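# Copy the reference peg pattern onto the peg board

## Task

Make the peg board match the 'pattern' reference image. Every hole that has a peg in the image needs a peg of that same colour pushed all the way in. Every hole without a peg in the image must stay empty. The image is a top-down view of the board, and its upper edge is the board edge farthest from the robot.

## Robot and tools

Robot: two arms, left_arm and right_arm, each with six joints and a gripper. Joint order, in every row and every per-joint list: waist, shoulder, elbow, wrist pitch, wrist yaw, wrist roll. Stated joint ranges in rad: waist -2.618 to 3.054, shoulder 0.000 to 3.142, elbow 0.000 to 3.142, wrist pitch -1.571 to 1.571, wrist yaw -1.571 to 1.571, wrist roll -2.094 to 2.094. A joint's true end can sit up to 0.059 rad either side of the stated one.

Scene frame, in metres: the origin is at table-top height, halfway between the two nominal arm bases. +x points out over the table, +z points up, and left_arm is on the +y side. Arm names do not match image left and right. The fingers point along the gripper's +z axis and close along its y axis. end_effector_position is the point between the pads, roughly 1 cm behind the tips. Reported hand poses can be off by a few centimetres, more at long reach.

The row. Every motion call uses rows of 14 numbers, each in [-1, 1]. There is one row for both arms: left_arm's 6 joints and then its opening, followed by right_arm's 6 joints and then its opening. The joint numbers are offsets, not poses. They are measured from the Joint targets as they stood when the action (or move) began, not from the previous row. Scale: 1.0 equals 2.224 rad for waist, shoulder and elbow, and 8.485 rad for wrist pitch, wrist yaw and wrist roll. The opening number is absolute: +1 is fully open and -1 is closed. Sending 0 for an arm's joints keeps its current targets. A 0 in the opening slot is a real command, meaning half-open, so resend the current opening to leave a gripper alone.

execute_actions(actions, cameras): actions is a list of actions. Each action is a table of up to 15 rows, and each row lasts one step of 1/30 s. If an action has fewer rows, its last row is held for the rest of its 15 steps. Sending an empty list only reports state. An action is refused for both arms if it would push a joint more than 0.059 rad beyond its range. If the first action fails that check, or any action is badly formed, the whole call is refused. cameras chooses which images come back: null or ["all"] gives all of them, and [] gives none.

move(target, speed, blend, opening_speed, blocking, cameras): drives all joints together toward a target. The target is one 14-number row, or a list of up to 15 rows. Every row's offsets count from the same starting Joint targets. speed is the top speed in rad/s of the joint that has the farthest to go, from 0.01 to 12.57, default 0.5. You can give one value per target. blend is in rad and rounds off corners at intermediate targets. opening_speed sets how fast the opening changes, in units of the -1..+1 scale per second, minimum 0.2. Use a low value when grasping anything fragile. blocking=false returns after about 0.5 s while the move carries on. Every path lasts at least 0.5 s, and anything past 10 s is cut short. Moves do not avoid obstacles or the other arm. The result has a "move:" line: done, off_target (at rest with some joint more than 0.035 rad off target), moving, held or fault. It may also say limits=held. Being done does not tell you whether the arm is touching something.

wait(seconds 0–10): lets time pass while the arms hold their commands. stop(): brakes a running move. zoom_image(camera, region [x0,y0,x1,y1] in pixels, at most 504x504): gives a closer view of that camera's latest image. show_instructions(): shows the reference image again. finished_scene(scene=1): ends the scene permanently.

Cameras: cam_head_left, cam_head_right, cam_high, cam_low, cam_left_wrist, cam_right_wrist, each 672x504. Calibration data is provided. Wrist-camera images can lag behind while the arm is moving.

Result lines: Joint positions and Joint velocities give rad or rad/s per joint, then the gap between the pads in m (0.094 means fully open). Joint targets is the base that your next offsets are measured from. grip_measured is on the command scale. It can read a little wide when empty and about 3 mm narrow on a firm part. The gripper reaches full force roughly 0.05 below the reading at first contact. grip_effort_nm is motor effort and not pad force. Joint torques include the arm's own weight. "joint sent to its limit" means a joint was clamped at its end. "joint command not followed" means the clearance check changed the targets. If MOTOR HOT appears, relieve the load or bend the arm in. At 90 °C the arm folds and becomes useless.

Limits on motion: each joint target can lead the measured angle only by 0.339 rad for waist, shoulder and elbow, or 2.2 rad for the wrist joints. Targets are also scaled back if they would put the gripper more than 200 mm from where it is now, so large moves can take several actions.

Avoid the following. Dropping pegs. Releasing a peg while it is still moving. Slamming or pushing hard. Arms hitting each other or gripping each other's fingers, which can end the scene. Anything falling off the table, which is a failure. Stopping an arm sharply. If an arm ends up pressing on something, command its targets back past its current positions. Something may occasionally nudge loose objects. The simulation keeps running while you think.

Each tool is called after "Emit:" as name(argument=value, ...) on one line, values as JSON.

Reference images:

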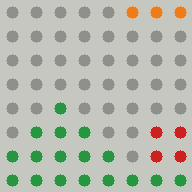

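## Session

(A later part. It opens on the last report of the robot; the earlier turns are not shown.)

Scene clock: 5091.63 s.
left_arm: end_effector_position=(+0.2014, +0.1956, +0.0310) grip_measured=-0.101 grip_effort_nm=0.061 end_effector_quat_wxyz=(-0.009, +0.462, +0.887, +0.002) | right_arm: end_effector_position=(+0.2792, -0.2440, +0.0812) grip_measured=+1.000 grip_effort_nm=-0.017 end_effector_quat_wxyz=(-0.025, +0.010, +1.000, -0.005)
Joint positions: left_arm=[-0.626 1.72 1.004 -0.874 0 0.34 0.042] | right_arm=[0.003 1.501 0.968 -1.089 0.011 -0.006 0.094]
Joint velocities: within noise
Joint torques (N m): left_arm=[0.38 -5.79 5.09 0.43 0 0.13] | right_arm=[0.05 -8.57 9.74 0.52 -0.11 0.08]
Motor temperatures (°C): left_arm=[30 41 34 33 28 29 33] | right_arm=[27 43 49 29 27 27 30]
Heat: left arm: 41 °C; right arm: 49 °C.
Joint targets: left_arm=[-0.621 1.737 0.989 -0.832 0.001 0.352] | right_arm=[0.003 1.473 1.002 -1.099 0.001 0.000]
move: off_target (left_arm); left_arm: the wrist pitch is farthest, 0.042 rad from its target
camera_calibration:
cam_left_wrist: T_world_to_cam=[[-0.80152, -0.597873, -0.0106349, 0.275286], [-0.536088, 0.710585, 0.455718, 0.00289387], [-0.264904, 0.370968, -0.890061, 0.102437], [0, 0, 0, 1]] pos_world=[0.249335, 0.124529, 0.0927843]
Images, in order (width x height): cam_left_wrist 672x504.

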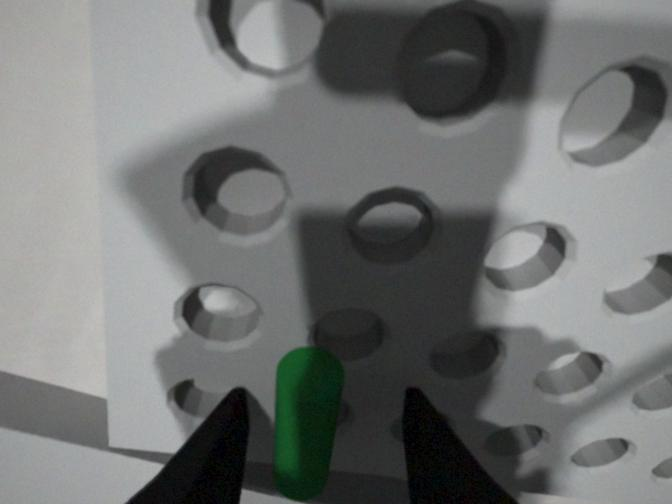

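Emit:
move(target=[[0.0068,-0.012,0.012,-0.006,0,0.0017,-0.1,0,0,0,0,0,0,1],[0.0068,0.001,0.0025,-0.0025,0,0.0017,-0.3,0,0,0,0,0,0,1]], speed=0.3, cameras=["cam_left_wrist"])

Scene clock: 5100.17 s.
left_arm: end_effector_position=(+0.2044, +0.1990, +0.0310) grip_measured=-0.299 grip_effort_nm=-0.095 end_effector_quat_wxyz=(-0.008, +0.462, +0.887, +0.003) | right_arm: end_effector_position=(+0.2792, -0.2440, +0.0812) grip_measured=+1.000 grip_effort_nm=-0.017 end_effector_quat_wxyz=(-0.025, +0.010, +1.000, -0.005)
Joint positions: left_arm=[-0.612 1.72 1.004 -0.872 -0.003 0.354 0.033] | right_arm=[0.003 1.501 0.968 -1.089 0.011 -0.006 0.094]
Joint velocities: within noise
Joint torques (N m): left_arm=[0.54 -5.45 5.53 0.15 0.06 0.1] | right_arm=[0.02 -8.57 9.76 0.52 -0.12 0.07]
Motor temperatures (°C): left_arm=[30 39 34 33 28 29 33] | right_arm=[27 43 49 29 27 27 30]
Heat: left arm: 39 °C; right arm: 49 °C.
Joint targets: left_arm=[-0.606 1.740 0.995 -0.853 0.001 0.366] | right_arm=[0.003 1.473 1.002 -1.099 0.001 0.000]
move: done
camera_calibration:
cam_left_wrist: T_world_to_cam=[[-0.801965, -0.59721, -0.0138473, 0.279756], [-0.536933, 0.710474, 0.454895, 0.00225624], [-0.26183, 0.372245, -0.890437, 0.101113], [0, 0, 0, 1]] pos_world=[0.25204, 0.127831, 0.0928821]
Images, in order (width x height): cam_left_wrist 672x504.

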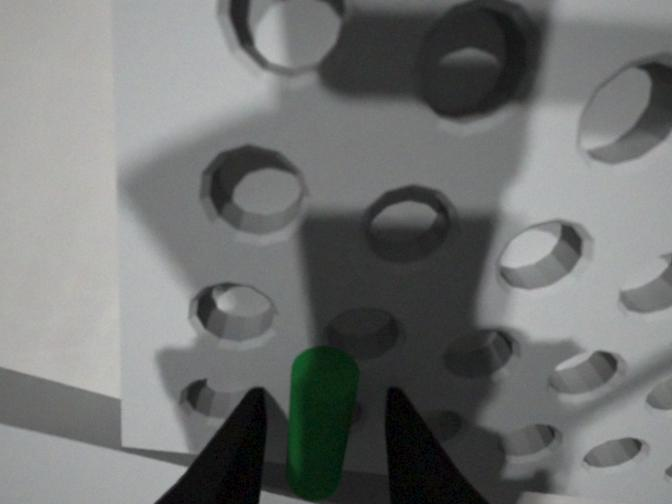

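Emit:
move(target=[[0.0,0.0,0,0,0,0,-0.9,0,0,0,0,0,0,1],[0,-0.0405,0.0517,-0.0173,0,0,-0.9,0,0,0,0,0,0,1],[0.0594,0.2889,0.5252,-0.0595,0,-0.0431,-0.9,0,0,0,0,0,0,1],[0.0594,0.3026,0.4420,-0.0350,0,-0.0431,-0.4,0,0,0,0,0,0,1],[0.0594,0.2666,0.5252,-0.0595,0,-0.0431,-0.4,0,0,0,0,0,0,1],[0.0594,0.0944,0.2271,0.0652,0,-0.0431,-0.4,0,0,0,0,0,0,1],[0.0594,0.0063,-0.1772,0.1843,0,-0.0431,-0.4,0,0,0,0,0,0,1]], speed=[0.5,0.5,1.2,0.4,0.5,1.4,1.2], blend=[0,0,0,0,0,0.15,0], cameras=["cam_left_wrist"])

Scene clock: 5121.87 s.
left_arm: end_effector_position=(+0.3722, +0.1574, +0.0723) grip_measured=-0.401 grip_effort_nm=0.061 end_effector_quat_wxyz=(+0.502, +0.201, +0.833, -0.116) | right_arm: end_effector_position=(+0.2792, -0.2440, +0.0812) grip_measured=+1.000 grip_effort_nm=-0.012 end_effector_quat_wxyz=(-0.025, +0.010, +1.000, -0.005)
Joint positions: left_arm=[-0.474 1.784 0.608 0.688 -0.004 0.008 0.028] | right_arm=[0.003 1.501 0.968 -1.089 0.011 -0.006 0.094]
Joint velocities: within noise
Joint torques (N m): left_arm=[0.05 -10.3 5.37 1.88 0.05 -0.11] | right_arm=[0.02 -8.57 9.76 0.52 -0.12 0.08]
Motor temperatures (°C): left_arm=[30 38 34 33 28 29 33] | right_arm=[27 43 49 29 27 27 30]
Heat: left arm: 38 °C; right arm: 49 °C.
Joint targets: left_arm=[-0.474 1.754 0.600 0.711 0.001 0.000] | right_arm=[0.003 1.473 1.002 -1.099 0.001 0.000]
move: done
camera_calibration:
cam_left_wrist: T_world_to_cam=[[-0.425595, -0.904853, 0.010478, 0.2965], [-0.734964, 0.338887, -0.587353, 0.310666], [0.527917, -0.257675, -0.809263, -0.00333336], [0, 0, 0, 1]] pos_world=[0.356277, 0.162149, 0.176666]
Images, in order (width x height): cam_left_wrist 672x504.

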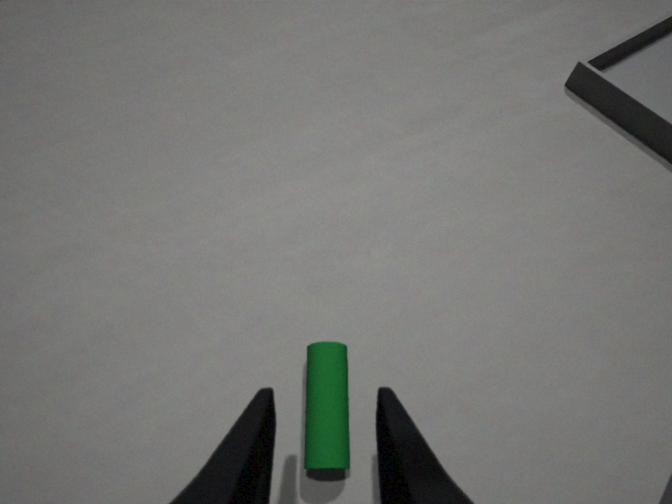

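Emit:
move(target=[[0,0.0611,0.045,0.0176,0,0,-0.4,0,0,0,0,0,0,1],[0,0.1192,0.0202,0.0187,0,0,-0.4,0,0,0,0,0,0,1],[0,0.1192,0.0202,0.0187,0,0,-0.9,0,0,0,0,0,0,1]], speed=0.4, cameras=["cam_left_wrist"])

Scene clock: 5133.23 s.
left_arm: end_effector_position=(+0.3873, +0.1497, +0.0310) grip_measured=-0.688 grip_effort_nm=-1.043 end_effector_quat_wxyz=(+0.501, +0.201, +0.834, -0.115) | right_arm: end_effector_position=(+0.2792, -0.2440, +0.0812) grip_measured=+1.000 grip_effort_nm=-0.017 end_effector_quat_wxyz=(-0.025, +0.010, +1.000, -0.005)
Joint positions: left_arm=[-0.474 2.001 0.654 0.856 -0.004 0.008 0.015] | right_arm=[0.003 1.501 0.968 -1.089 0.011 -0.006 0.094]
Joint velocities: within noise
Joint torques (N m): left_arm=[-0.01 -7.36 4.42 1.78 0.05 -0.1] | right_arm=[0.05 -8.57 9.76 0.52 -0.12 0.08]
Motor temperatures (°C): left_arm=[30 38 34 35 28 29 33] | right_arm=[27 43 49 29 27 27 30]
Heat: left arm: 38 °C; right arm: 49 °C.
Joint targets: left_arm=[-0.474 2.019 0.645 0.870 0.001 0.000] | right_arm=[0.003 1.473 1.002 -1.099 0.001 0.000]
move: done
camera_calibration:
cam_left_wrist: T_world_to_cam=[[-0.425971, -0.904685, 0.00968463, 0.296603], [-0.736426, 0.340488, -0.58459, 0.300451], [0.525572, -0.25615, -0.811271, -0.0459813], [0, 0, 0, 1]] pos_world=[0.37177, 0.154254, 0.135465]
Images, in order (width x height): cam_left_wrist 672x504.

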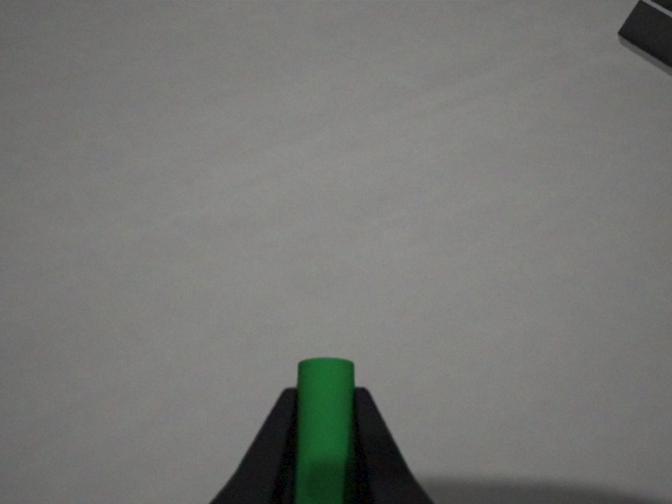

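Emit:
move(target=[[0,-0.0985,-0.0112,-0.0203,0,0,-0.9,0,0,0,0,0,0,1],[0,-0.1210,0.2495,-0.0345,0,0,-0.9,0,0,0,0,0,0,1],[-0.0567,-0.0085,0.4969,-0.2557,0,0,-0.9,0,0,0,0,0,0,1],[-0.0836,0.0994,0.5418,-0.2852,0,0,-0.9,0,0,0,0,0,0,1],[-0.0836,0.1237,0.4937,-0.2793,0,0,-0.9,0,0,0,0,0,0,1]], speed=[0.5,1,1.2,0.6,0.2], cameras=["cam_left_wrist"])

Scene clock: 5161.63 s.
left_arm: end_effector_position=(+0.2298, +0.1628, +0.0434) grip_measured=-0.688 grip_effort_nm=-1.053 end_effector_quat_wxyz=(-0.219, +0.316, +0.920, +0.075) | right_arm: end_effector_position=(+0.2792, -0.2440, +0.0812) grip_measured=+1.000 grip_effort_nm=-0.012 end_effector_quat_wxyz=(-0.025, +0.010, +1.000, -0.005)
Joint positions: left_arm=[-0.66 2.274 1.751 -1.516 -0.004 0.008 0.015] | right_arm=[0.003 1.501 0.968 -1.089 0.011 -0.006 0.094]
Joint velocities: within noise
Joint torques (N m): left_arm=[0.02 -9.98 5.15 -0.76 0.06 -0.11] | right_arm=[0.03 -8.55 9.76 0.52 -0.11 0.07]
Motor temperatures (°C): left_arm=[30 37 34 37 28 29 34] | right_arm=[27 43 49 29 27 27 30]
Heat: left arm: 37 °C; right arm: 49 °C.
Joint targets: left_arm=[-0.660 2.294 1.743 -1.500 0.001 0.000] | right_arm=[0.003 1.473 1.002 -1.099 0.001 0.000]
move: done
camera_calibration:
cam_left_wrist: T_world_to_cam=[[-0.5991, -0.800189, -0.0278612, 0.265658], [-0.496852, 0.344255, 0.796635, 0.0715887], [-0.627867, 0.491107, -0.603818, 0.184618], [0, 0, 0, 1]] pos_world=[0.31064, 0.0972646, 0.061847]
Images, in order (width x height): cam_left_wrist 672x504.

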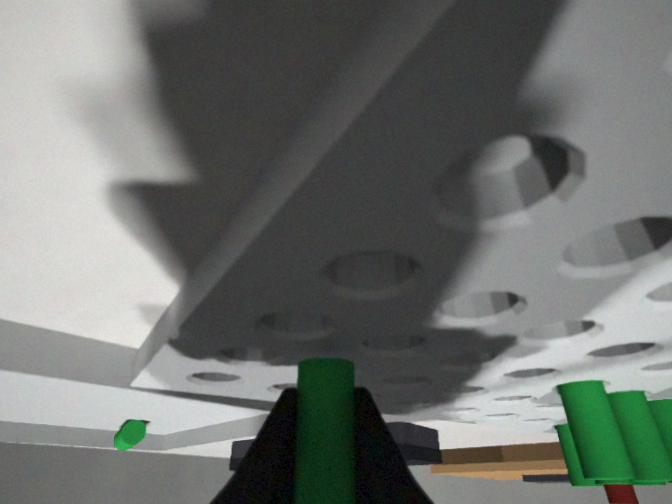

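Emit:
move(target=[[0.0025,-0.015,0.02,-0.004,0,0,-0.9,0,0,0,0,0,0,1],[0.0025,0.009,0.0095,0,0,0,-0.9,0,0,0,0,0,0,1]], speed=0.2, cameras=["cam_left_wrist"])

Emit:
zoom_image(camera="cam_left_wrist", region=[220, 280, 440, 450])

Scene clock: 5172.37 s.
left_arm: end_effector_position=(+0.2305, +0.1624, +0.0397) grip_measured=-0.688 grip_effort_nm=-1.043 end_effector_quat_wxyz=(-0.223, +0.316, +0.919, +0.077) | right_arm: end_effector_position=(+0.2792, -0.2440, +0.0812) grip_measured=+1.000 grip_effort_nm=-0.012 end_effector_quat_wxyz=(-0.025, +0.010, +1.000, -0.005)
Joint positions: left_arm=[-0.66 2.29 1.76 -1.517 -0.004 0.008 0.015] | right_arm=[0.003 1.501 0.968 -1.089 0.011 -0.006 0.094]
Joint velocities: within noise
Joint torques (N m): left_arm=[0.54 -9.59 6.24 -0.81 0.06 -0.13] | right_arm=[0.02 -8.55 9.74 0.52 -0.12 0.07]
Motor temperatures (°C): left_arm=[30 37 34 35 28 29 34] | right_arm=[27 43 49 29 27 27 30]
Heat: left arm: 37 °C; right arm: 49 °C.
Joint targets: left_arm=[-0.654 2.314 1.765 -1.500 0.001 0.000] | right_arm=[0.003 1.473 1.002 -1.099 0.001 0.000]
move: done
camera_calibration:
cam_left_wrist: T_world_to_cam=[[-0.599324, -0.800017, -0.0279721, 0.265669], [-0.491548, 0.340209, 0.801647, 0.0742579], [-0.631815, 0.494196, -0.597143, 0.183145], [0, 0, 0, 1]] pos_world=[0.311437, 0.0967669, 0.0572664]
Images, in order (width x height): cam_left_wrist 672x504.

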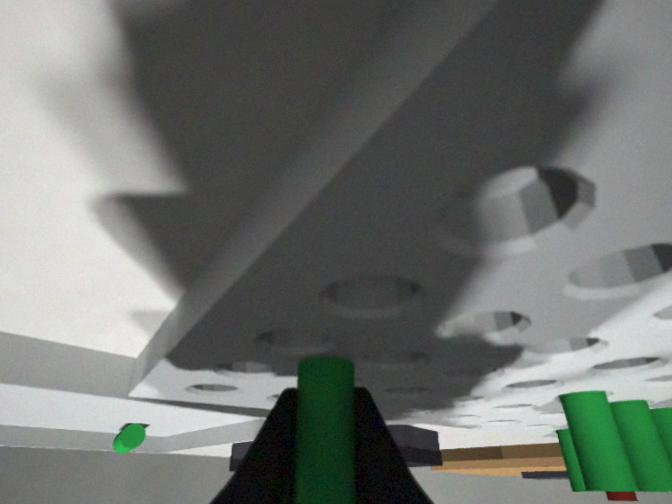

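Scaled by 2.291 from the camera's 672x504 image, which has a finer 960x720 frame.

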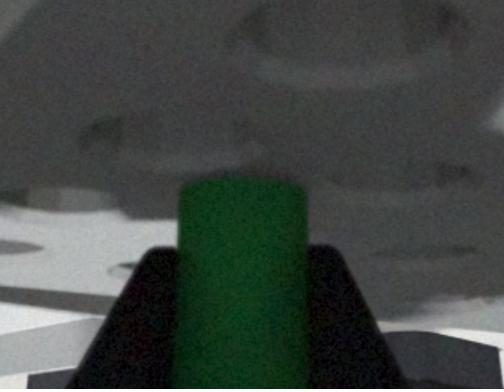

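Emit:
move(target=[[0,0,0,0,0,0,-0.4,0,0,0,0,0,0,1],[0,-0.0234,0.0459,-0.005,0,0,-0.4,0,0,0,0,0,0,1],[0,-0.1142,0.0250,0,0,0,-0.3,0,0,0,0,0,0,1],[0,-0.2491,-0.1889,0.0451,0,0,-0.2,0,0,0,0,0,0,1]], speed=[0.2,0.3,0.5,0.8], cameras=["cam_left_wrist","cam_low"])

Scene clock: 5183.07 s.
left_arm: end_effector_position=(+0.2328, +0.1606, +0.0932) grip_measured=-0.202 grip_effort_nm=0.056 end_effector_quat_wxyz=(-0.002, +0.325, +0.946, +0.003) | right_arm: end_effector_position=(+0.2792, -0.2440, +0.0812) grip_measured=+1.000 grip_effort_nm=-0.017 end_effector_quat_wxyz=(-0.025, +0.010, +1.000, -0.005)
Joint positions: left_arm=[-0.66 1.795 1.357 -1.138 -0.004 0.007 0.038] | right_arm=[0.003 1.501 0.968 -1.089 0.011 -0.006 0.094]
Joint velocities: within noise
Joint torques (N m): left_arm=[0.58 -11.74 6 0.15 0.02 -0.12] | right_arm=[0.05 -8.58 9.76 0.53 -0.12 0.08]
Motor temperatures (°C): left_arm=[30 38 34 34 28 29 34] | right_arm=[27 43 49 29 27 27 30]
Heat: left arm: 38 °C; right arm: 49 °C.
Joint targets: left_arm=[-0.654 1.760 1.344 -1.117 0.001 0.000] | right_arm=[0.003 1.473 1.002 -1.099 0.001 0.000]
move: done
camera_calibration:
cam_left_wrist: T_world_to_cam=[[-0.589912, -0.807221, -0.0199539, 0.265324], [-0.728634, 0.521506, 0.443986, 0.0925638], [-0.347989, 0.276452, -0.895811, 0.214176], [0, 0, 0, 1]] pos_world=[0.298493, 0.106693, 0.156058]
Images, in order (width x height): cam_low 672x504, cam_left_wrist 672x504.

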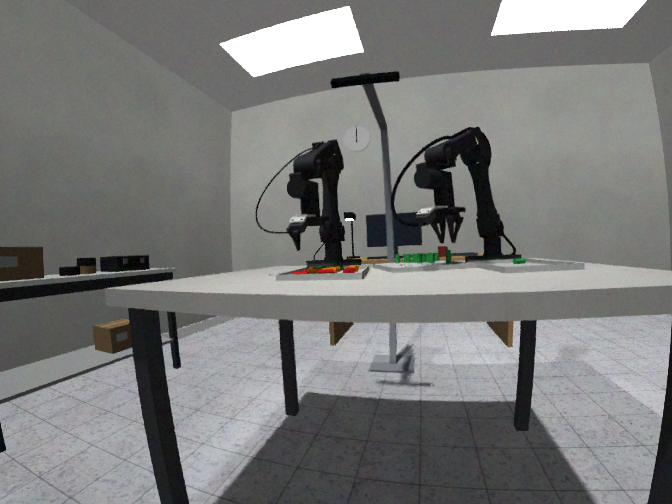

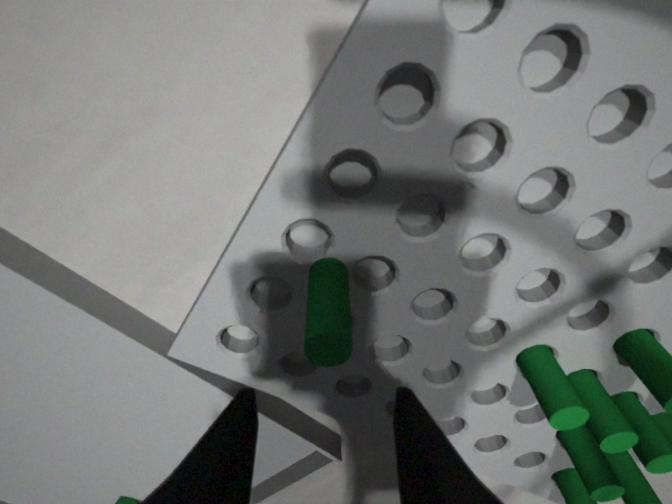

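Emit:
move(target=[[0,0.0508,-0.0508,0.0205,0,0,-0.2,0,0,0,0,0,0,1],[0,0.0508,-0.0508,0.0205,0,0,-0.9,0,0,0,0,0,0,1],[0,0.0045,0.0229,-0.0038,0,0,-0.9,0,0,0,0,0,0,1]], speed=[0.25,0.25,0.4], cameras=["cam_left_wrist"])

Scene clock: 5193.40 s.
left_arm: end_effector_position=(+0.2368, +0.1575, +0.0977) grip_measured=-0.692 grip_effort_nm=-1.048 end_effector_quat_wxyz=(+0.007, +0.324, +0.946, +0.000) | right_arm: end_effector_position=(+0.2792, -0.2440, +0.0812) grip_measured=+1.000 grip_effort_nm=-0.012 end_effector_quat_wxyz=(-0.025, +0.010, +1.000, -0.005)
Joint positions: left_arm=[-0.66 1.794 1.374 -1.138 -0.004 0.007 0.014] | right_arm=[0.003 1.501 0.968 -1.089 0.011 -0.006 0.094]
Joint velocities: within noise
Joint torques (N m): left_arm=[0.38 -10.65 9.03 -0.11 0.05 -0.1] | right_arm=[0.03 -8.58 9.76 0.52 -0.12 0.08]
Motor temperatures (°C): left_arm=[30 39 34 34 28 29 34] | right_arm=[27 43 49 29 27 27 30]
Heat: left arm: 39 °C; right arm: 49 °C.
Joint targets: left_arm=[-0.654 1.770 1.395 -1.150 0.001 0.000] | right_arm=[0.003 1.473 1.002 -1.099 0.001 0.000]
move: done
camera_calibration:
cam_left_wrist: T_world_to_cam=[[-0.589299, -0.807679, -0.0195187, 0.265125], [-0.735044, 0.525963, 0.427871, 0.0975281], [-0.335317, 0.266491, -0.903629, 0.219758], [0, 0, 0, 1]] pos_world=[0.301614, 0.104276, 0.162025]
Images, in order (width x height): cam_left_wrist 672x504.

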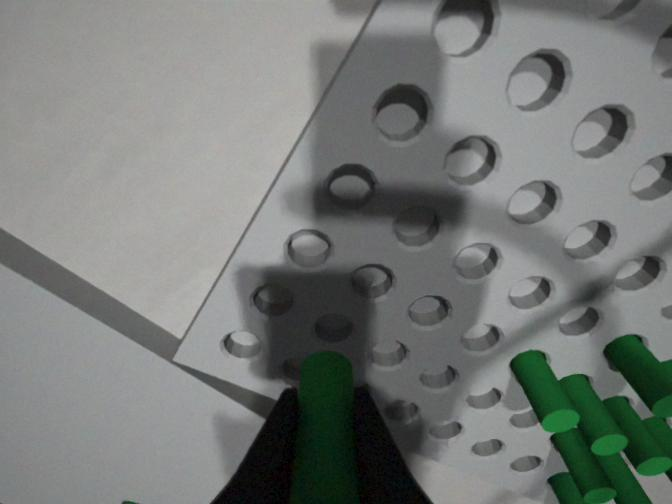

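Emit:
move(target=[[-0.2599,-0.1664,-0.1821,0.0024,0,0,-0.9,0,0,0,0,0,0,1],[-0.2599,-0.1344,-0.2140,0.0138,0,0,-0.9,0,0,0,0,0,0,1]], speed=[0.6,0.3], cameras=["cam_left_wrist"])

Scene clock: 5209.33 s.
left_arm: end_effector_position=(+0.0533, +0.1423, +0.0746) grip_measured=-0.692 grip_effort_nm=-1.043 end_effector_quat_wxyz=(-0.007, +0.577, +0.817, +0.006) | right_arm: end_effector_position=(+0.2792, -0.2440, +0.0812) grip_measured=+1.000 grip_effort_nm=-0.012 end_effector_quat_wxyz=(-0.025, +0.010, +1.000, -0.005)
Joint positions: left_arm=[-1.23 1.463 0.928 -1.053 -0.003 0.006 0.014] | right_arm=[0.003 1.501 0.968 -1.089 0.011 -0.006 0.094]
Joint velocities: within noise
Joint torques (N m): left_arm=[-0.21 -4.29 6 0.16 0.04 -0.08] | right_arm=[0.03 -8.58 9.73 0.52 -0.12 0.08]
Motor temperatures (°C): left_arm=[30 40 35 33 28 29 34] | right_arm=[27 43 49 29 27 27 30]
Heat: left arm: 40 °C; right arm: 49 °C.
Joint targets: left_arm=[-1.233 1.471 0.919 -1.033 0.001 0.000] | right_arm=[0.003 1.473 1.002 -1.099 0.001 0.000]
move: done
camera_calibration:
cam_left_wrist: T_world_to_cam=[[-0.931781, -0.362514, -0.0191703, 0.0991791], [-0.330942, 0.826554, 0.455287, -0.0858961], [-0.149203, 0.430572, -0.890138, 0.107145], [0, 0, 0, 1]] pos_world=[0.0799729, 0.0608181, 0.136382]
Images, in order (width x height): cam_left_wrist 672x504.

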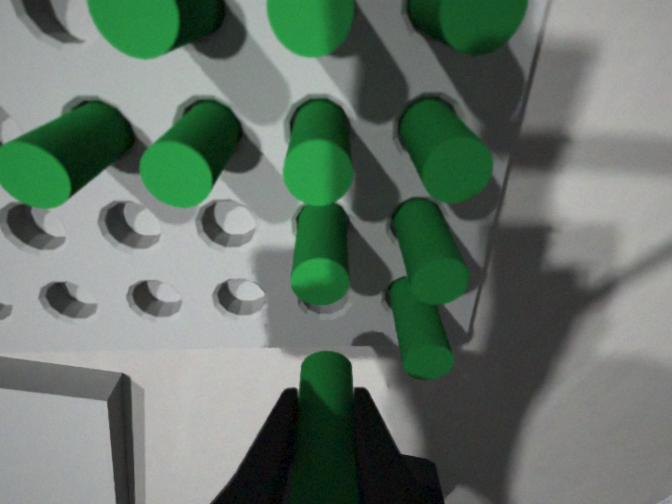

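Emit:
move(target=[[0,0.0193,-0.0364,0.0156,0,0,-0.9,0,0,0,0,0,0,1]], speed=0.2, cameras=["cam_left_wrist"])

Emit:
zoom_image(camera="cam_left_wrist", region=[220, 280, 440, 450])

Scene clock: 5219.67 s.
left_arm: end_effector_position=(+0.0545, +0.1389, +0.0476) grip_measured=-0.692 grip_effort_nm=-1.038 end_effector_quat_wxyz=(-0.001, +0.577, +0.817, +0.002) | right_arm: end_effector_position=(+0.2792, -0.2440, +0.0812) grip_measured=+1.000 grip_effort_nm=-0.012 end_effector_quat_wxyz=(-0.025, +0.010, +1.000, -0.005)
Joint positions: left_arm=[-1.23 1.503 0.85 -0.921 -0.003 0.006 0.014] | right_arm=[0.003 1.501 0.968 -1.089 0.011 -0.006 0.094]
Joint velocities: within noise
Joint torques (N m): left_arm=[-0.2 -4.27 5.63 0.19 0.02 -0.04] | right_arm=[-0.01 -8.58 9.76 0.52 -0.12 0.08]
Motor temperatures (°C): left_arm=[30 38 35 33 28 29 34] | right_arm=[27 43 49 29 27 27 30]
Heat: left arm: 38 °C; right arm: 49 °C.
Joint targets: left_arm=[-1.233 1.514 0.839 -0.900 0.001 0.000] | right_arm=[0.003 1.473 1.002 -1.099 0.001 0.000]
move: done
camera_calibration:
cam_left_wrist: T_world_to_cam=[[-0.931659, -0.36285, -0.0187533, 0.098581], [-0.333199, 0.832669, 0.442313, -0.0705383], [-0.144878, 0.418334, -0.896664, 0.0865497], [0, 0, 0, 1]] pos_world=[0.0808797, 0.0582985, 0.110655]
Images, in order (width x height): cam_left_wrist 672x504.

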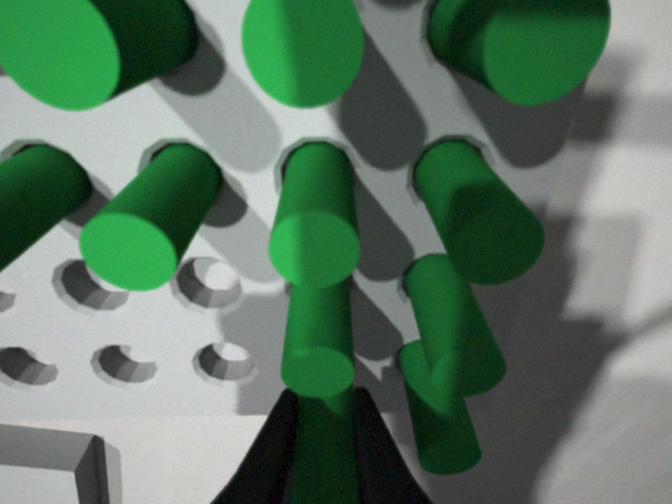

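Scaled by 2.291 from the camera's 672x504 image, which has a finer 960x720 frame.

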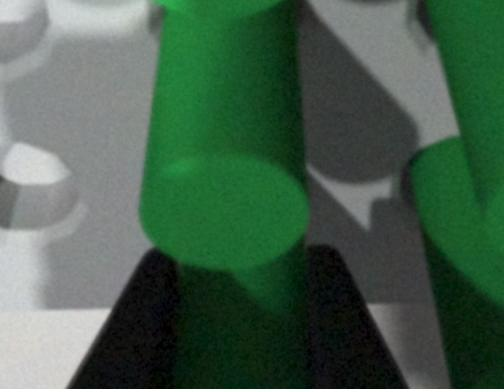

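Emit:
move(target=[[0,0.0045,-0.0063,0.0026,0,0,-0.9,0,0,0,0,0,0,1]], speed=0.1, cameras=["cam_left_wrist"])

Emit:
move(target=[[0,0.0054,-0.0094,0.0039,0,0,-0.9,0,0,0,0,0,0,1]], speed=0.1, cameras=["cam_left_wrist","cam_low"])

Emit:
zoom_image(camera="cam_low", region=[390, 235, 450, 275])

Scene clock: 5234.40 s.
left_arm: end_effector_position=(+0.0542, +0.1398, +0.0427) grip_measured=-0.692 grip_effort_nm=-1.043 end_effector_quat_wxyz=(-0.002, +0.577, +0.817, +0.003) | right_arm: end_effector_position=(+0.2792, -0.2440, +0.0812) grip_measured=+1.000 grip_effort_nm=-0.012 end_effector_quat_wxyz=(-0.025, +0.010, +1.000, -0.005)
Joint positions: left_arm=[-1.23 1.512 0.836 -0.903 -0.003 0.006 0.014] | right_arm=[0.003 1.501 0.968 -1.089 0.011 -0.006 0.094]
Joint velocities: within noise
Joint torques (N m): left_arm=[-0.16 -4.27 5.42 0.23 0.02 -0.08] | right_arm=[0.05 -8.57 9.76 0.51 -0.12 0.08]
Motor temperatures (°C): left_arm=[30 36 34 33 28 29 34] | right_arm=[27 43 49 29 27 27 30]
Heat: left arm: 36 °C; right arm: 49 °C.
Joint targets: left_arm=[-1.233 1.524 0.824 -0.878 0.001 0.000] | right_arm=[0.003 1.473 1.002 -1.099 0.001 0.000]
move: done
camera_calibration:
cam_left_wrist: T_world_to_cam=[[-0.931708, -0.362718, -0.0188716, 0.0985221], [-0.332568, 0.831067, 0.445787, -0.0690912], [-0.146012, 0.42162, -0.89494, 0.0812376], [0, 0, 0, 1]] pos_world=[0.080678, 0.0589038, 0.105362]
Images, in order (width x height): cam_left_wrist 672x504.

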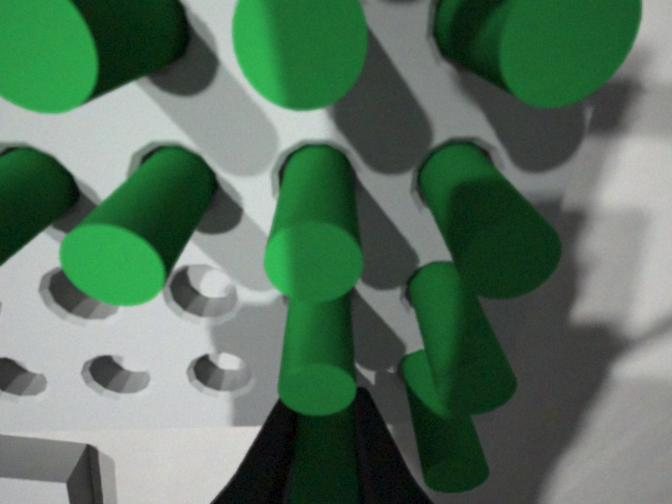

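Scene clock: 5235.17 s.
left_arm: end_effector_position=(+0.0539, +0.1405, +0.0354) grip_measured=-0.692 grip_effort_nm=-1.053 end_effector_quat_wxyz=(-0.003, +0.577, +0.817, +0.004) | right_arm: end_effector_position=(+0.2792, -0.2440, +0.0812) grip_measured=+1.000 grip_effort_nm=-0.017 end_effector_quat_wxyz=(-0.025, +0.010, +1.000, -0.005)
Joint positions: left_arm=[-1.23 1.523 0.815 -0.871 -0.003 0.006 0.014] | right_arm=[0.003 1.501 0.968 -1.089 0.011 -0.006 0.094]
Joint velocities: within noise
Joint torques (N m): left_arm=[-0.23 -4.18 5.18 0.27 0.04 -0.11] | right_arm=[0.02 -8.57 9.73 0.52 -0.12 0.07]
Motor temperatures (°C): left_arm=[30 36 34 33 28 29 34] | right_arm=[27 43 49 29 27 27 30]
Heat: left arm: 36 °C; right arm: 49 °C.
Joint targets: left_arm=[-1.233 1.536 0.804 -0.845 0.001 0.000] | right_arm=[0.003 1.473 1.002 -1.099 0.001 0.000]
move: done
camera_calibration:
cam_left_wrist: T_world_to_cam=[[-0.931694, -0.36275, -0.0189562, 0.0983679], [-0.332475, 0.83059, 0.446744, -0.0665936], [-0.146311, 0.422531, -0.894461, 0.0742895], [0, 0, 0, 1]] pos_world=[0.0803774, 0.0596052, 0.0980641]
Images, in order (width x height): cam_low 672x504, cam_left_wrist 672x504.

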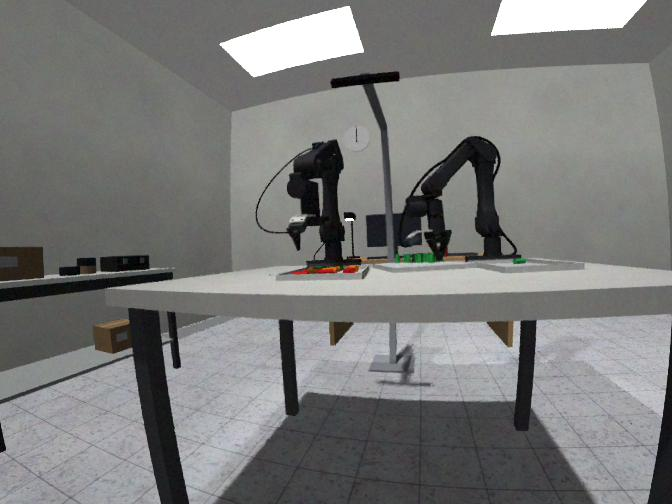

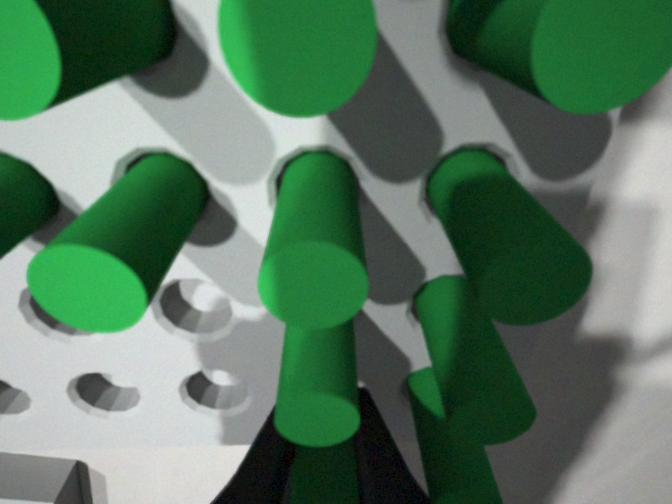

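Scaled by 8.400 from the camera's 672x504 image, which has a finer 960x720 frame.

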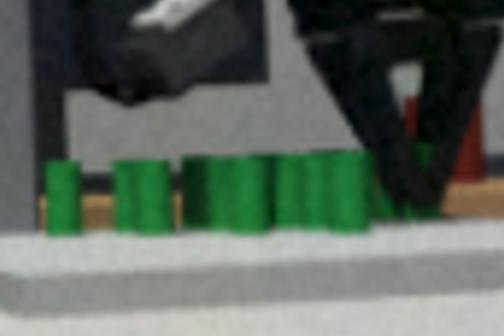

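Emit:
move(target=[[0,0.0008,-0.004,0.0015,0,0,-0.9,0,0,0,0,0,0,1],[0,0.0,-0.002,0.0005,0,0,-0.5,0,0,0,0,0,0,1],[0,-0.0441,0.0603,-0.0216,0,0,-0.5,0,0,0,0,0,0,1],[0,-0.0612,0.1196,-0.0412,0,0,-0.4,0,0,0,0,0,0,1],[0.6326,-0.1061,-0.0130,-0.0218,0,0.1588,-0.1,0,0,0,0,0,0,1],[0.6326,-0.0607,-0.0809,0.0053,0,0.1588,-0.1,0,0,0,0,0,0,1]], speed=[0.1,0.2,0.2,0.5,1.0,0.4], cameras=["cam_left_wrist","cam_low","cam_head_left"])

Emit:
zoom_image(camera="cam_low", region=[390, 235, 450, 275])

Scene clock: 5269.33 s.
left_arm: end_effector_position=(+0.1633, +0.3925, +0.0203) grip_measured=-0.101 grip_effort_nm=0.066 end_effector_quat_wxyz=(-0.002, +0.547, +0.837, +0.003) | right_arm: end_effector_position=(+0.2792, -0.2440, +0.0812) grip_measured=+1.000 grip_effort_nm=-0.017 end_effector_quat_wxyz=(-0.025, +0.010, +1.000, -0.005)
Joint positions: left_arm=[0.17 1.392 0.634 -0.81 -0.007 1.334 0.042] | right_arm=[0.003 1.501 0.968 -1.089 0.011 -0.006 0.094]
Joint velocities: within noise
Joint torques (N m): left_arm=[0.4 -3.12 5.34 0.11 0.07 0.15] | right_arm=[0.02 -8.57 9.76 0.52 -0.11 0.07]
Motor temperatures (°C): left_arm=[30 35 34 33 28 29 34] | right_arm=[27 43 49 29 27 27 30]
Heat: left arm: 35 °C; right arm: 49 °C.
Joint targets: left_arm=[0.175 1.401 0.623 -0.800 0.001 1.348] | right_arm=[0.003 1.473 1.002 -1.099 0.001 0.000]
move: done
camera_calibration:
cam_left_wrist: T_world_to_cam=[[-0.903428, -0.428288, -0.019665, 0.312589], [-0.391541, 0.805489, 0.44484, -0.213132], [-0.17468, 0.409581, -0.895394, -0.0199875], [0, 0, 0, 1]] pos_world=[0.19546, 0.31374, 0.08306]
Images, in order (width x height): cam_head_left 672x504, cam_low 672x504, cam_left_wrist 672x504.

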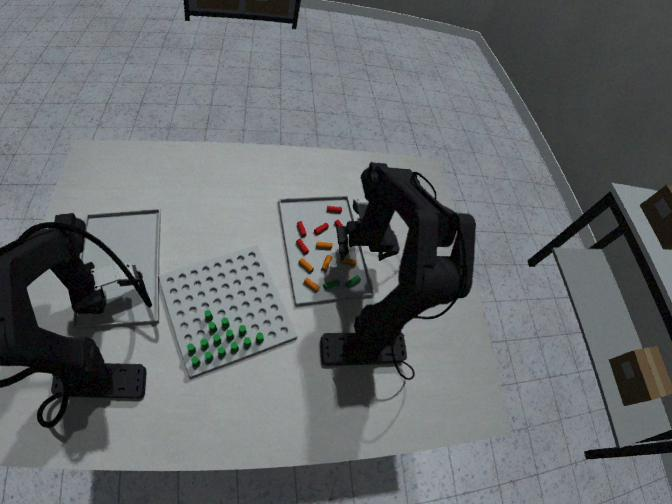

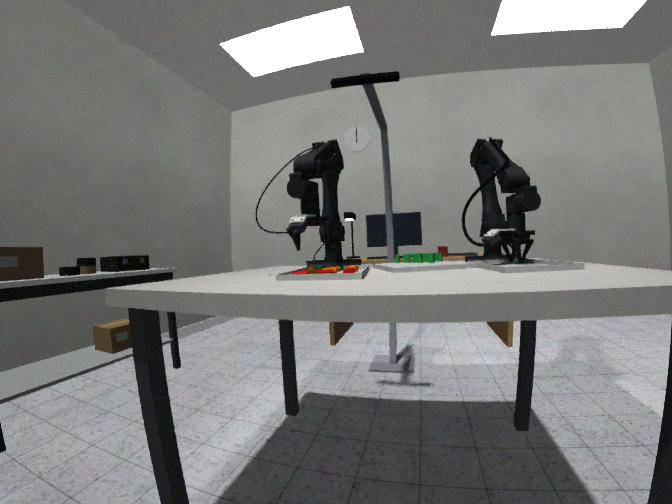

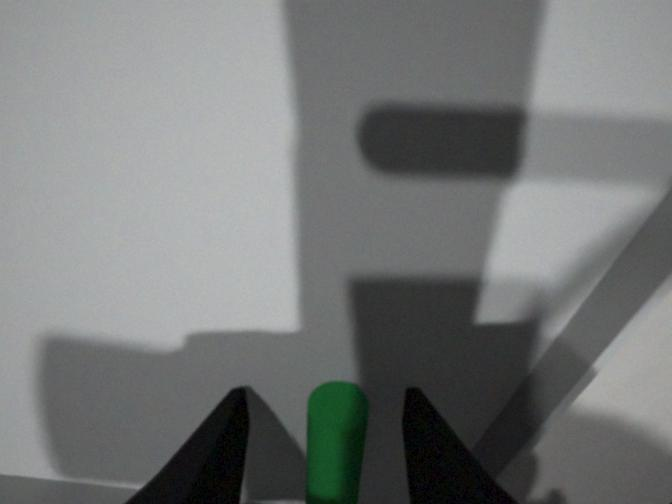

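Scaled by 8.400 from the camera's 672x504 image, which has a finer 960x720 frame.

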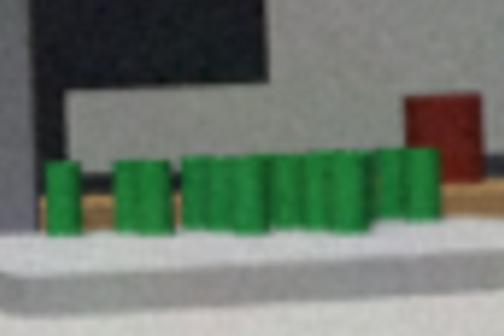

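Emit:
move(target=[0,0,0,0,0,0,-0.9,0,0,0,0,0,0,1], opening_speed=1.5, cameras=["cam_left_wrist"])

Scene clock: 5317.73 s.
left_arm: end_effector_position=(+0.1636, +0.3925, +0.0203) grip_measured=-0.702 grip_effort_nm=-1.053 end_effector_quat_wxyz=(-0.001, +0.547, +0.837, +0.004) | right_arm: end_effector_position=(+0.2792, -0.2440, +0.0812) grip_measured=+1.000 grip_effort_nm=-0.022 end_effector_quat_wxyz=(-0.025, +0.010, +1.000, -0.005)
Joint positions: left_arm=[0.17 1.392 0.634 -0.809 -0.007 1.334 0.014] | right_arm=[0.003 1.501 0.968 -1.089 0.011 -0.006 0.094]
Joint velocities: within noise
Joint torques (N m): left_arm=[0.44 -2.97 5.26 0.07 0.06 0.13] | right_arm=[0.02 -8.57 9.76 0.52 -0.11 0.08]
Motor temperatures (°C): left_arm=[30 33 34 32 28 29 33] | right_arm=[27 43 49 29 27 27 30]
Heat: left arm: 34 °C; right arm: 49 °C.
Joint targets: left_arm=[0.175 1.401 0.623 -0.800 0.001 1.348] | right_arm=[0.003 1.473 1.002 -1.099 0.001 0.000]
move: done
camera_calibration:
cam_left_wrist: T_world_to_cam=[[-0.903585, -0.427904, -0.0207702, 0.312686], [-0.391719, 0.805601, 0.444481, -0.213107], [-0.173463, 0.409763, -0.895548, -0.0201634], [0, 0, 0, 1]] pos_world=[0.195563, 0.31374, 0.0831591]
Images, in order (width x height): cam_left_wrist 672x504.

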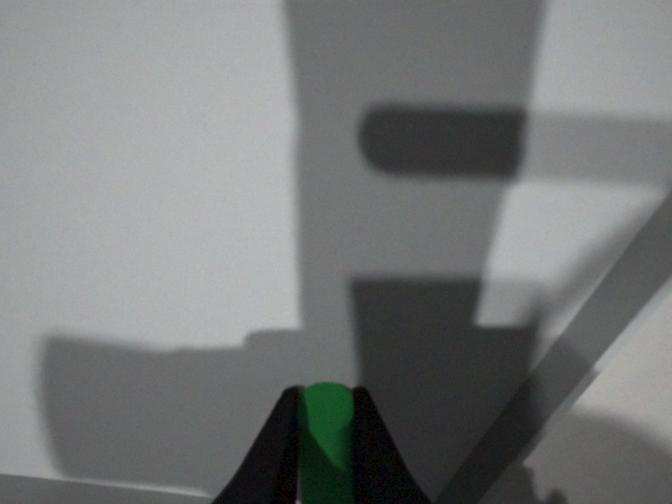

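Emit:
move(target=[[0,-0.0544,0.0751,-0.0259,0,0,-0.9,0,0,0,0,0,0,1],[-0.2918,0.4413,0.6924,-0.0658,0,-0.1589,-0.9,0,0,0,0,0,0,1],[-0.2918,0.455,0.6025,-0.0407,0,-0.1589,-0.4,0,0,0,0,0,0,1],[-0.2918,0.4191,0.6924,-0.0658,0,-0.1589,-0.4,0,0,0,0,0,0,1],[-0.2918,0.2469,0.3943,0.0589,0,-0.1589,-0.4,0,0,0,0,0,0,1],[-0.2918,0.1587,-0.0099,0.1781,0,-0.1589,-0.4,0,0,0,0,0,0,1]], speed=[0.5,1.2,0.4,0.5,1.4,1.2], blend=[0,0,0,0,0.15,0], cameras=["cam_left_wrist","cam_head_left"])

Scene clock: 5346.77 s.
left_arm: end_effector_position=(+0.3717, +0.1557, +0.0725) grip_measured=-0.401 grip_effort_nm=0.061 end_effector_quat_wxyz=(+0.502, +0.202, +0.833, -0.117) | right_arm: end_effector_position=(+0.2792, -0.2440, +0.0812) grip_measured=+1.000 grip_effort_nm=-0.017 end_effector_quat_wxyz=(-0.025, +0.010, +1.000, -0.005)
Joint positions: left_arm=[-0.477 1.785 0.609 0.688 -0.003 0.007 0.028] | right_arm=[0.003 1.501 0.968 -1.089 0.011 -0.006 0.094]
Joint velocities: within noise
Joint torques (N m): left_arm=[0.31 -10.4 5.45 1.85 0.04 -0.09] | right_arm=[0.05 -8.57 9.76 0.52 -0.12 0.08]
Motor temperatures (°C): left_arm=[30 35 34 33 28 29 34] | right_arm=[27 43 49 29 27 27 30]
Heat: left arm: 35 °C; right arm: 49 °C.
Joint targets: left_arm=[-0.474 1.754 0.601 0.711 0.001 -0.001] | right_arm=[0.003 1.473 1.002 -1.099 0.001 0.000]
move: done
camera_calibration:
cam_left_wrist: T_world_to_cam=[[-0.429061, -0.903203, 0.0114834, 0.295847], [-0.733506, 0.340972, -0.587969, 0.31022], [0.52714, -0.260698, -0.808802, -0.00264042], [0, 0, 0, 1]] pos_world=[0.355876, 0.160745, 0.176867]
Images, in order (width x height): cam_head_left 672x504, cam_left_wrist 672x504.

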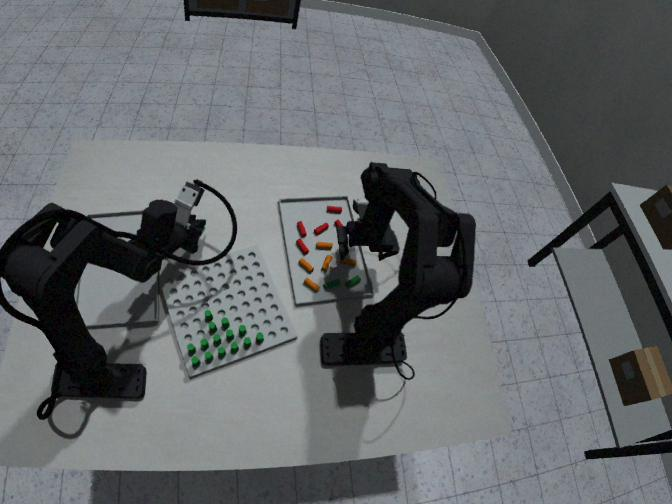

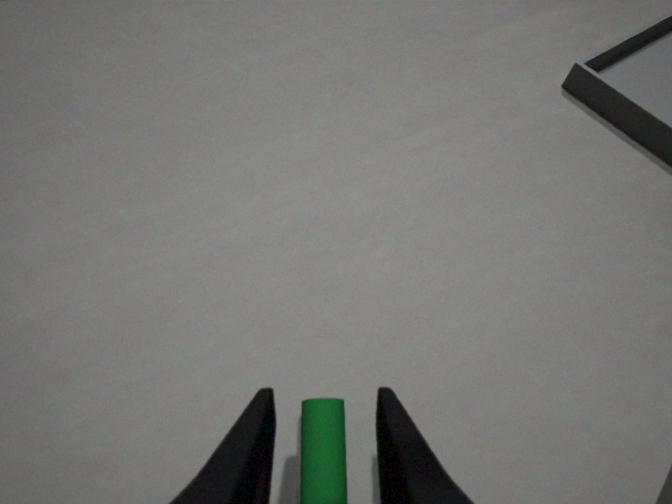

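Emit:
move(target=[[0,0.0432,0.0085,0.0223,0,0,-0.4,0,0,0,0,0,0,1],[0,0.1012,-0.0162,0.0233,0,0,-0.4,0,0,0,0,0,0,1]], speed=0.4, cameras=["cam_left_wrist"])

Emit:
move(target=[0,0,0,0,0,0,-0.9,0,0,0,0,0,0,1], opening_speed=1.0, cameras=["cam_left_wrist"])

Scene clock: 5369.37 s.
left_arm: end_effector_position=(+0.3695, +0.1569, +0.0302) grip_measured=-0.401 grip_effort_nm=0.056 end_effector_quat_wxyz=(+0.500, +0.203, +0.834, -0.117) | right_arm: end_effector_position=(+0.2792, -0.2440, +0.0812) grip_measured=+1.000 grip_effort_nm=-0.012 end_effector_quat_wxyz=(-0.025, +0.010, +1.000, -0.005)
Joint positions: left_arm=[-0.477 1.962 0.573 0.897 -0.003 0.007 0.028] | right_arm=[0.003 1.501 0.968 -1.089 0.011 -0.006 0.094]
Joint velocities: within noise
Joint torques (N m): left_arm=[0.27 -6.79 4.3 1.76 0.04 -0.11] | right_arm=[0.03 -8.57 9.76 0.52 -0.11 0.08]
Motor temperatures (°C): left_arm=[30 36 34 36 28 29 33] | right_arm=[27 43 49 29 27 27 30]
Heat: left arm: 36 °C; right arm: 49 °C.
Joint targets: left_arm=[-0.474 1.979 0.565 0.909 0.001 -0.001] | right_arm=[0.003 1.473 1.002 -1.099 0.001 0.000]
move: done
camera_calibration:
cam_left_wrist: T_world_to_cam=[[-0.429146, -0.903169, 0.010949, 0.296423], [-0.736348, 0.342809, -0.58333, 0.283961], [0.523092, -0.258396, -0.812162, -0.034147], [0, 0, 0, 1]] pos_world=[0.354165, 0.161552, 0.134664]
Images, in order (width x height): cam_left_wrist 672x504.

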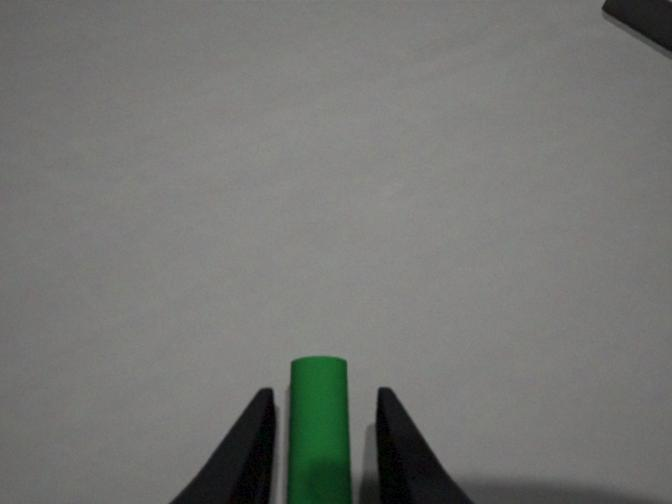

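Scene clock: 5370.07 s.
left_arm: end_effector_position=(+0.3695, +0.1569, +0.0302) grip_measured=-0.688 grip_effort_nm=-1.048 end_effector_quat_wxyz=(+0.500, +0.203, +0.834, -0.117) | right_arm: end_effector_position=(+0.2792, -0.2440, +0.0812) grip_measured=+1.000 grip_effort_nm=-0.017 end_effector_quat_wxyz=(-0.025, +0.010, +1.000, -0.005)
Joint positions: left_arm=[-0.477 1.962 0.573 0.897 -0.003 0.007 0.015] | right_arm=[0.003 1.501 0.968 -1.089 0.011 -0.006 0.094]
Joint velocities: within noise
Joint torques (N m): left_arm=[0.13 -6.64 4.23 1.79 0.05 -0.14] | right_arm=[0.02 -8.58 9.73 0.52 -0.11 0.08]
Motor temperatures (°C): left_arm=[30 36 34 36 28 29 33] | right_arm=[27 43 49 29 27 27 30]
Heat: left arm: 36 °C; right arm: 49 °C.
Joint targets: left_arm=[-0.474 1.979 0.565 0.909 0.001 -0.001] | right_arm=[0.003 1.473 1.002 -1.099 0.001 0.000]
move: done
camera_calibration:
cam_left_wrist: T_world_to_cam=[[-0.429146, -0.903169, 0.010949, 0.296423], [-0.736348, 0.342809, -0.58333, 0.283961], [0.523092, -0.258396, -0.812162, -0.034147], [0, 0, 0, 1]] pos_world=[0.354165, 0.161552, 0.134664]
Images, in order (width x height): cam_left_wrist 672x504.

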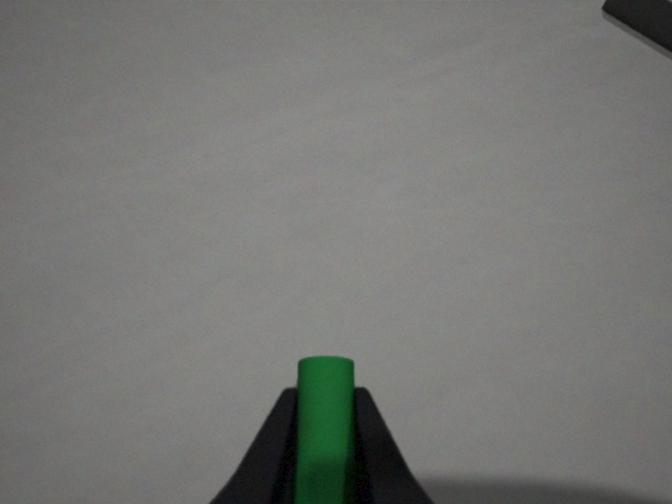

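Emit:
move(target=[[0,-0.0805,0.0247,-0.0249,0,0,-0.9,0,0,0,0,0,0,1],[0,-0.103,0.2855,-0.0391,0,0,-0.9,0,0,0,0,0,0,1],[-0.0567,0.0094,0.5328,-0.2603,0,0,-0.9,0,0,0,0,0,0,1],[-0.0836,0.1174,0.5778,-0.2898,0,0,-0.9,0,0,0,0,0,0,1],[-0.0836,0.1416,0.5297,-0.2839,0,0,-0.9,0,0,0,0,0,0,1]], speed=[0.4,1.0,1.2,0.7,0.3], cameras=["cam_left_wrist"])

Emit:
move(target=[[0.0027,-0.008,0.027,0,0,0,-0.9,0,0,0,0,0,0,1],[0.0027,0.009,0.0099,0,0,0,-0.9,0,0,0,0,0,0,1]], speed=0.2, cameras=["cam_left_wrist"])

Scene clock: 5388.30 s.
left_arm: end_effector_position=(+0.2296, +0.1622, +0.0418) grip_measured=-0.688 grip_effort_nm=-1.048 end_effector_quat_wxyz=(-0.219, +0.317, +0.920, +0.075) | right_arm: end_effector_position=(+0.2792, -0.2440, +0.0812) grip_measured=+1.000 grip_effort_nm=-0.017 end_effector_quat_wxyz=(-0.025, +0.010, +1.000, -0.005)
Joint positions: left_arm=[-0.661 2.277 1.75 -1.512 -0.003 0.007 0.015] | right_arm=[0.003 1.501 0.968 -1.089 0.011 -0.006 0.094]
Joint velocities: within noise
Joint torques (N m): left_arm=[0.31 -10.28 5.41 -0.83 0 -0.1] | right_arm=[0.02 -8.57 9.77 0.52 -0.12 0.08]
Motor temperatures (°C): left_arm=[30 36 34 36 28 29 34] | right_arm=[27 43 49 29 27 27 30]
Heat: left arm: 36 °C; right arm: 49 °C.
Joint targets: left_arm=[-0.660 2.294 1.744 -1.500 0.001 -0.001] | right_arm=[0.003 1.473 1.002 -1.099 0.001 0.000]
move: done
camera_calibration:
cam_left_wrist: T_world_to_cam=[[-0.599423, -0.799969, -0.0272254, 0.264974], [-0.496176, 0.344668, 0.796877, 0.0727397], [-0.628093, 0.491175, -0.603528, 0.183916], [0, 0, 0, 1]] pos_world=[0.31044, 0.0965652, 0.060248]
Images, in order (width x height): cam_left_wrist 672x504.

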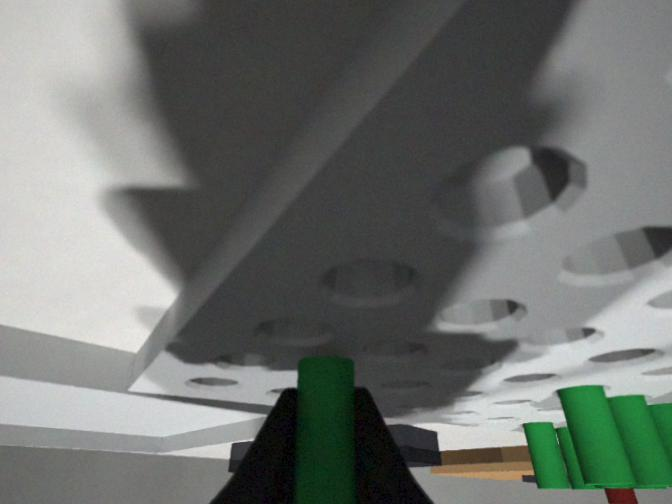

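Scene clock: 5389.23 s.
left_arm: end_effector_position=(+0.2348, +0.1581, +0.0415) grip_measured=-0.688 grip_effort_nm=-1.053 end_effector_quat_wxyz=(-0.212, +0.317, +0.921, +0.073) | right_arm: end_effector_position=(+0.2792, -0.2440, +0.0812) grip_measured=+1.000 grip_effort_nm=-0.017 end_effector_quat_wxyz=(-0.025, +0.010, +1.000, -0.005)
Joint positions: left_arm=[-0.661 2.289 1.776 -1.511 -0.003 0.007 0.015] | right_arm=[0.003 1.501 0.968 -1.089 0.011 -0.006 0.094]
Joint velocities: within noise
Joint torques (N m): left_arm=[0.65 -9.62 5.18 -0.82 0.03 -0.1] | right_arm=[0.03 -8.57 9.74 0.52 -0.12 0.08]
Motor temperatures (°C): left_arm=[30 36 34 36 28 29 34] | right_arm=[27 43 49 29 27 27 30]
Heat: left arm: 36 °C; right arm: 49 °C.
Joint targets: left_arm=[-0.654 2.314 1.766 -1.500 0.001 -0.001] | right_arm=[0.003 1.473 1.002 -1.099 0.001 0.000]
move: done
camera_calibration:
cam_left_wrist: T_world_to_cam=[[-0.599106, -0.800214, -0.0269993, 0.264875], [-0.505492, 0.351871, 0.787823, 0.0783535], [-0.620927, 0.485637, -0.61531, 0.18867], [0, 0, 0, 1]] pos_world=[0.315446, 0.0927609, 0.0615135]
Images, in order (width x height): cam_left_wrist 672x504.

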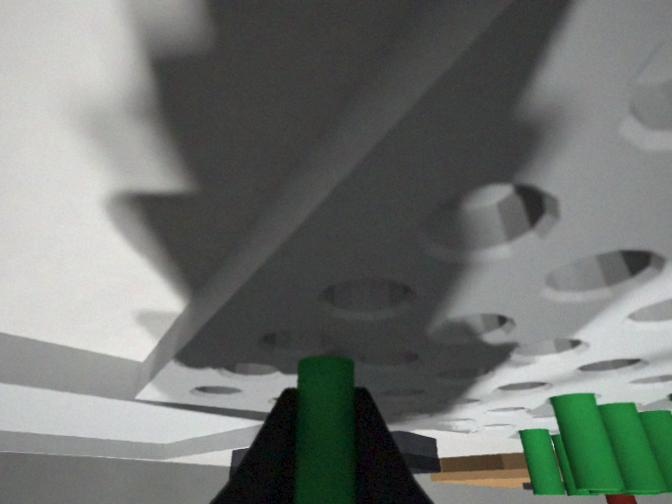

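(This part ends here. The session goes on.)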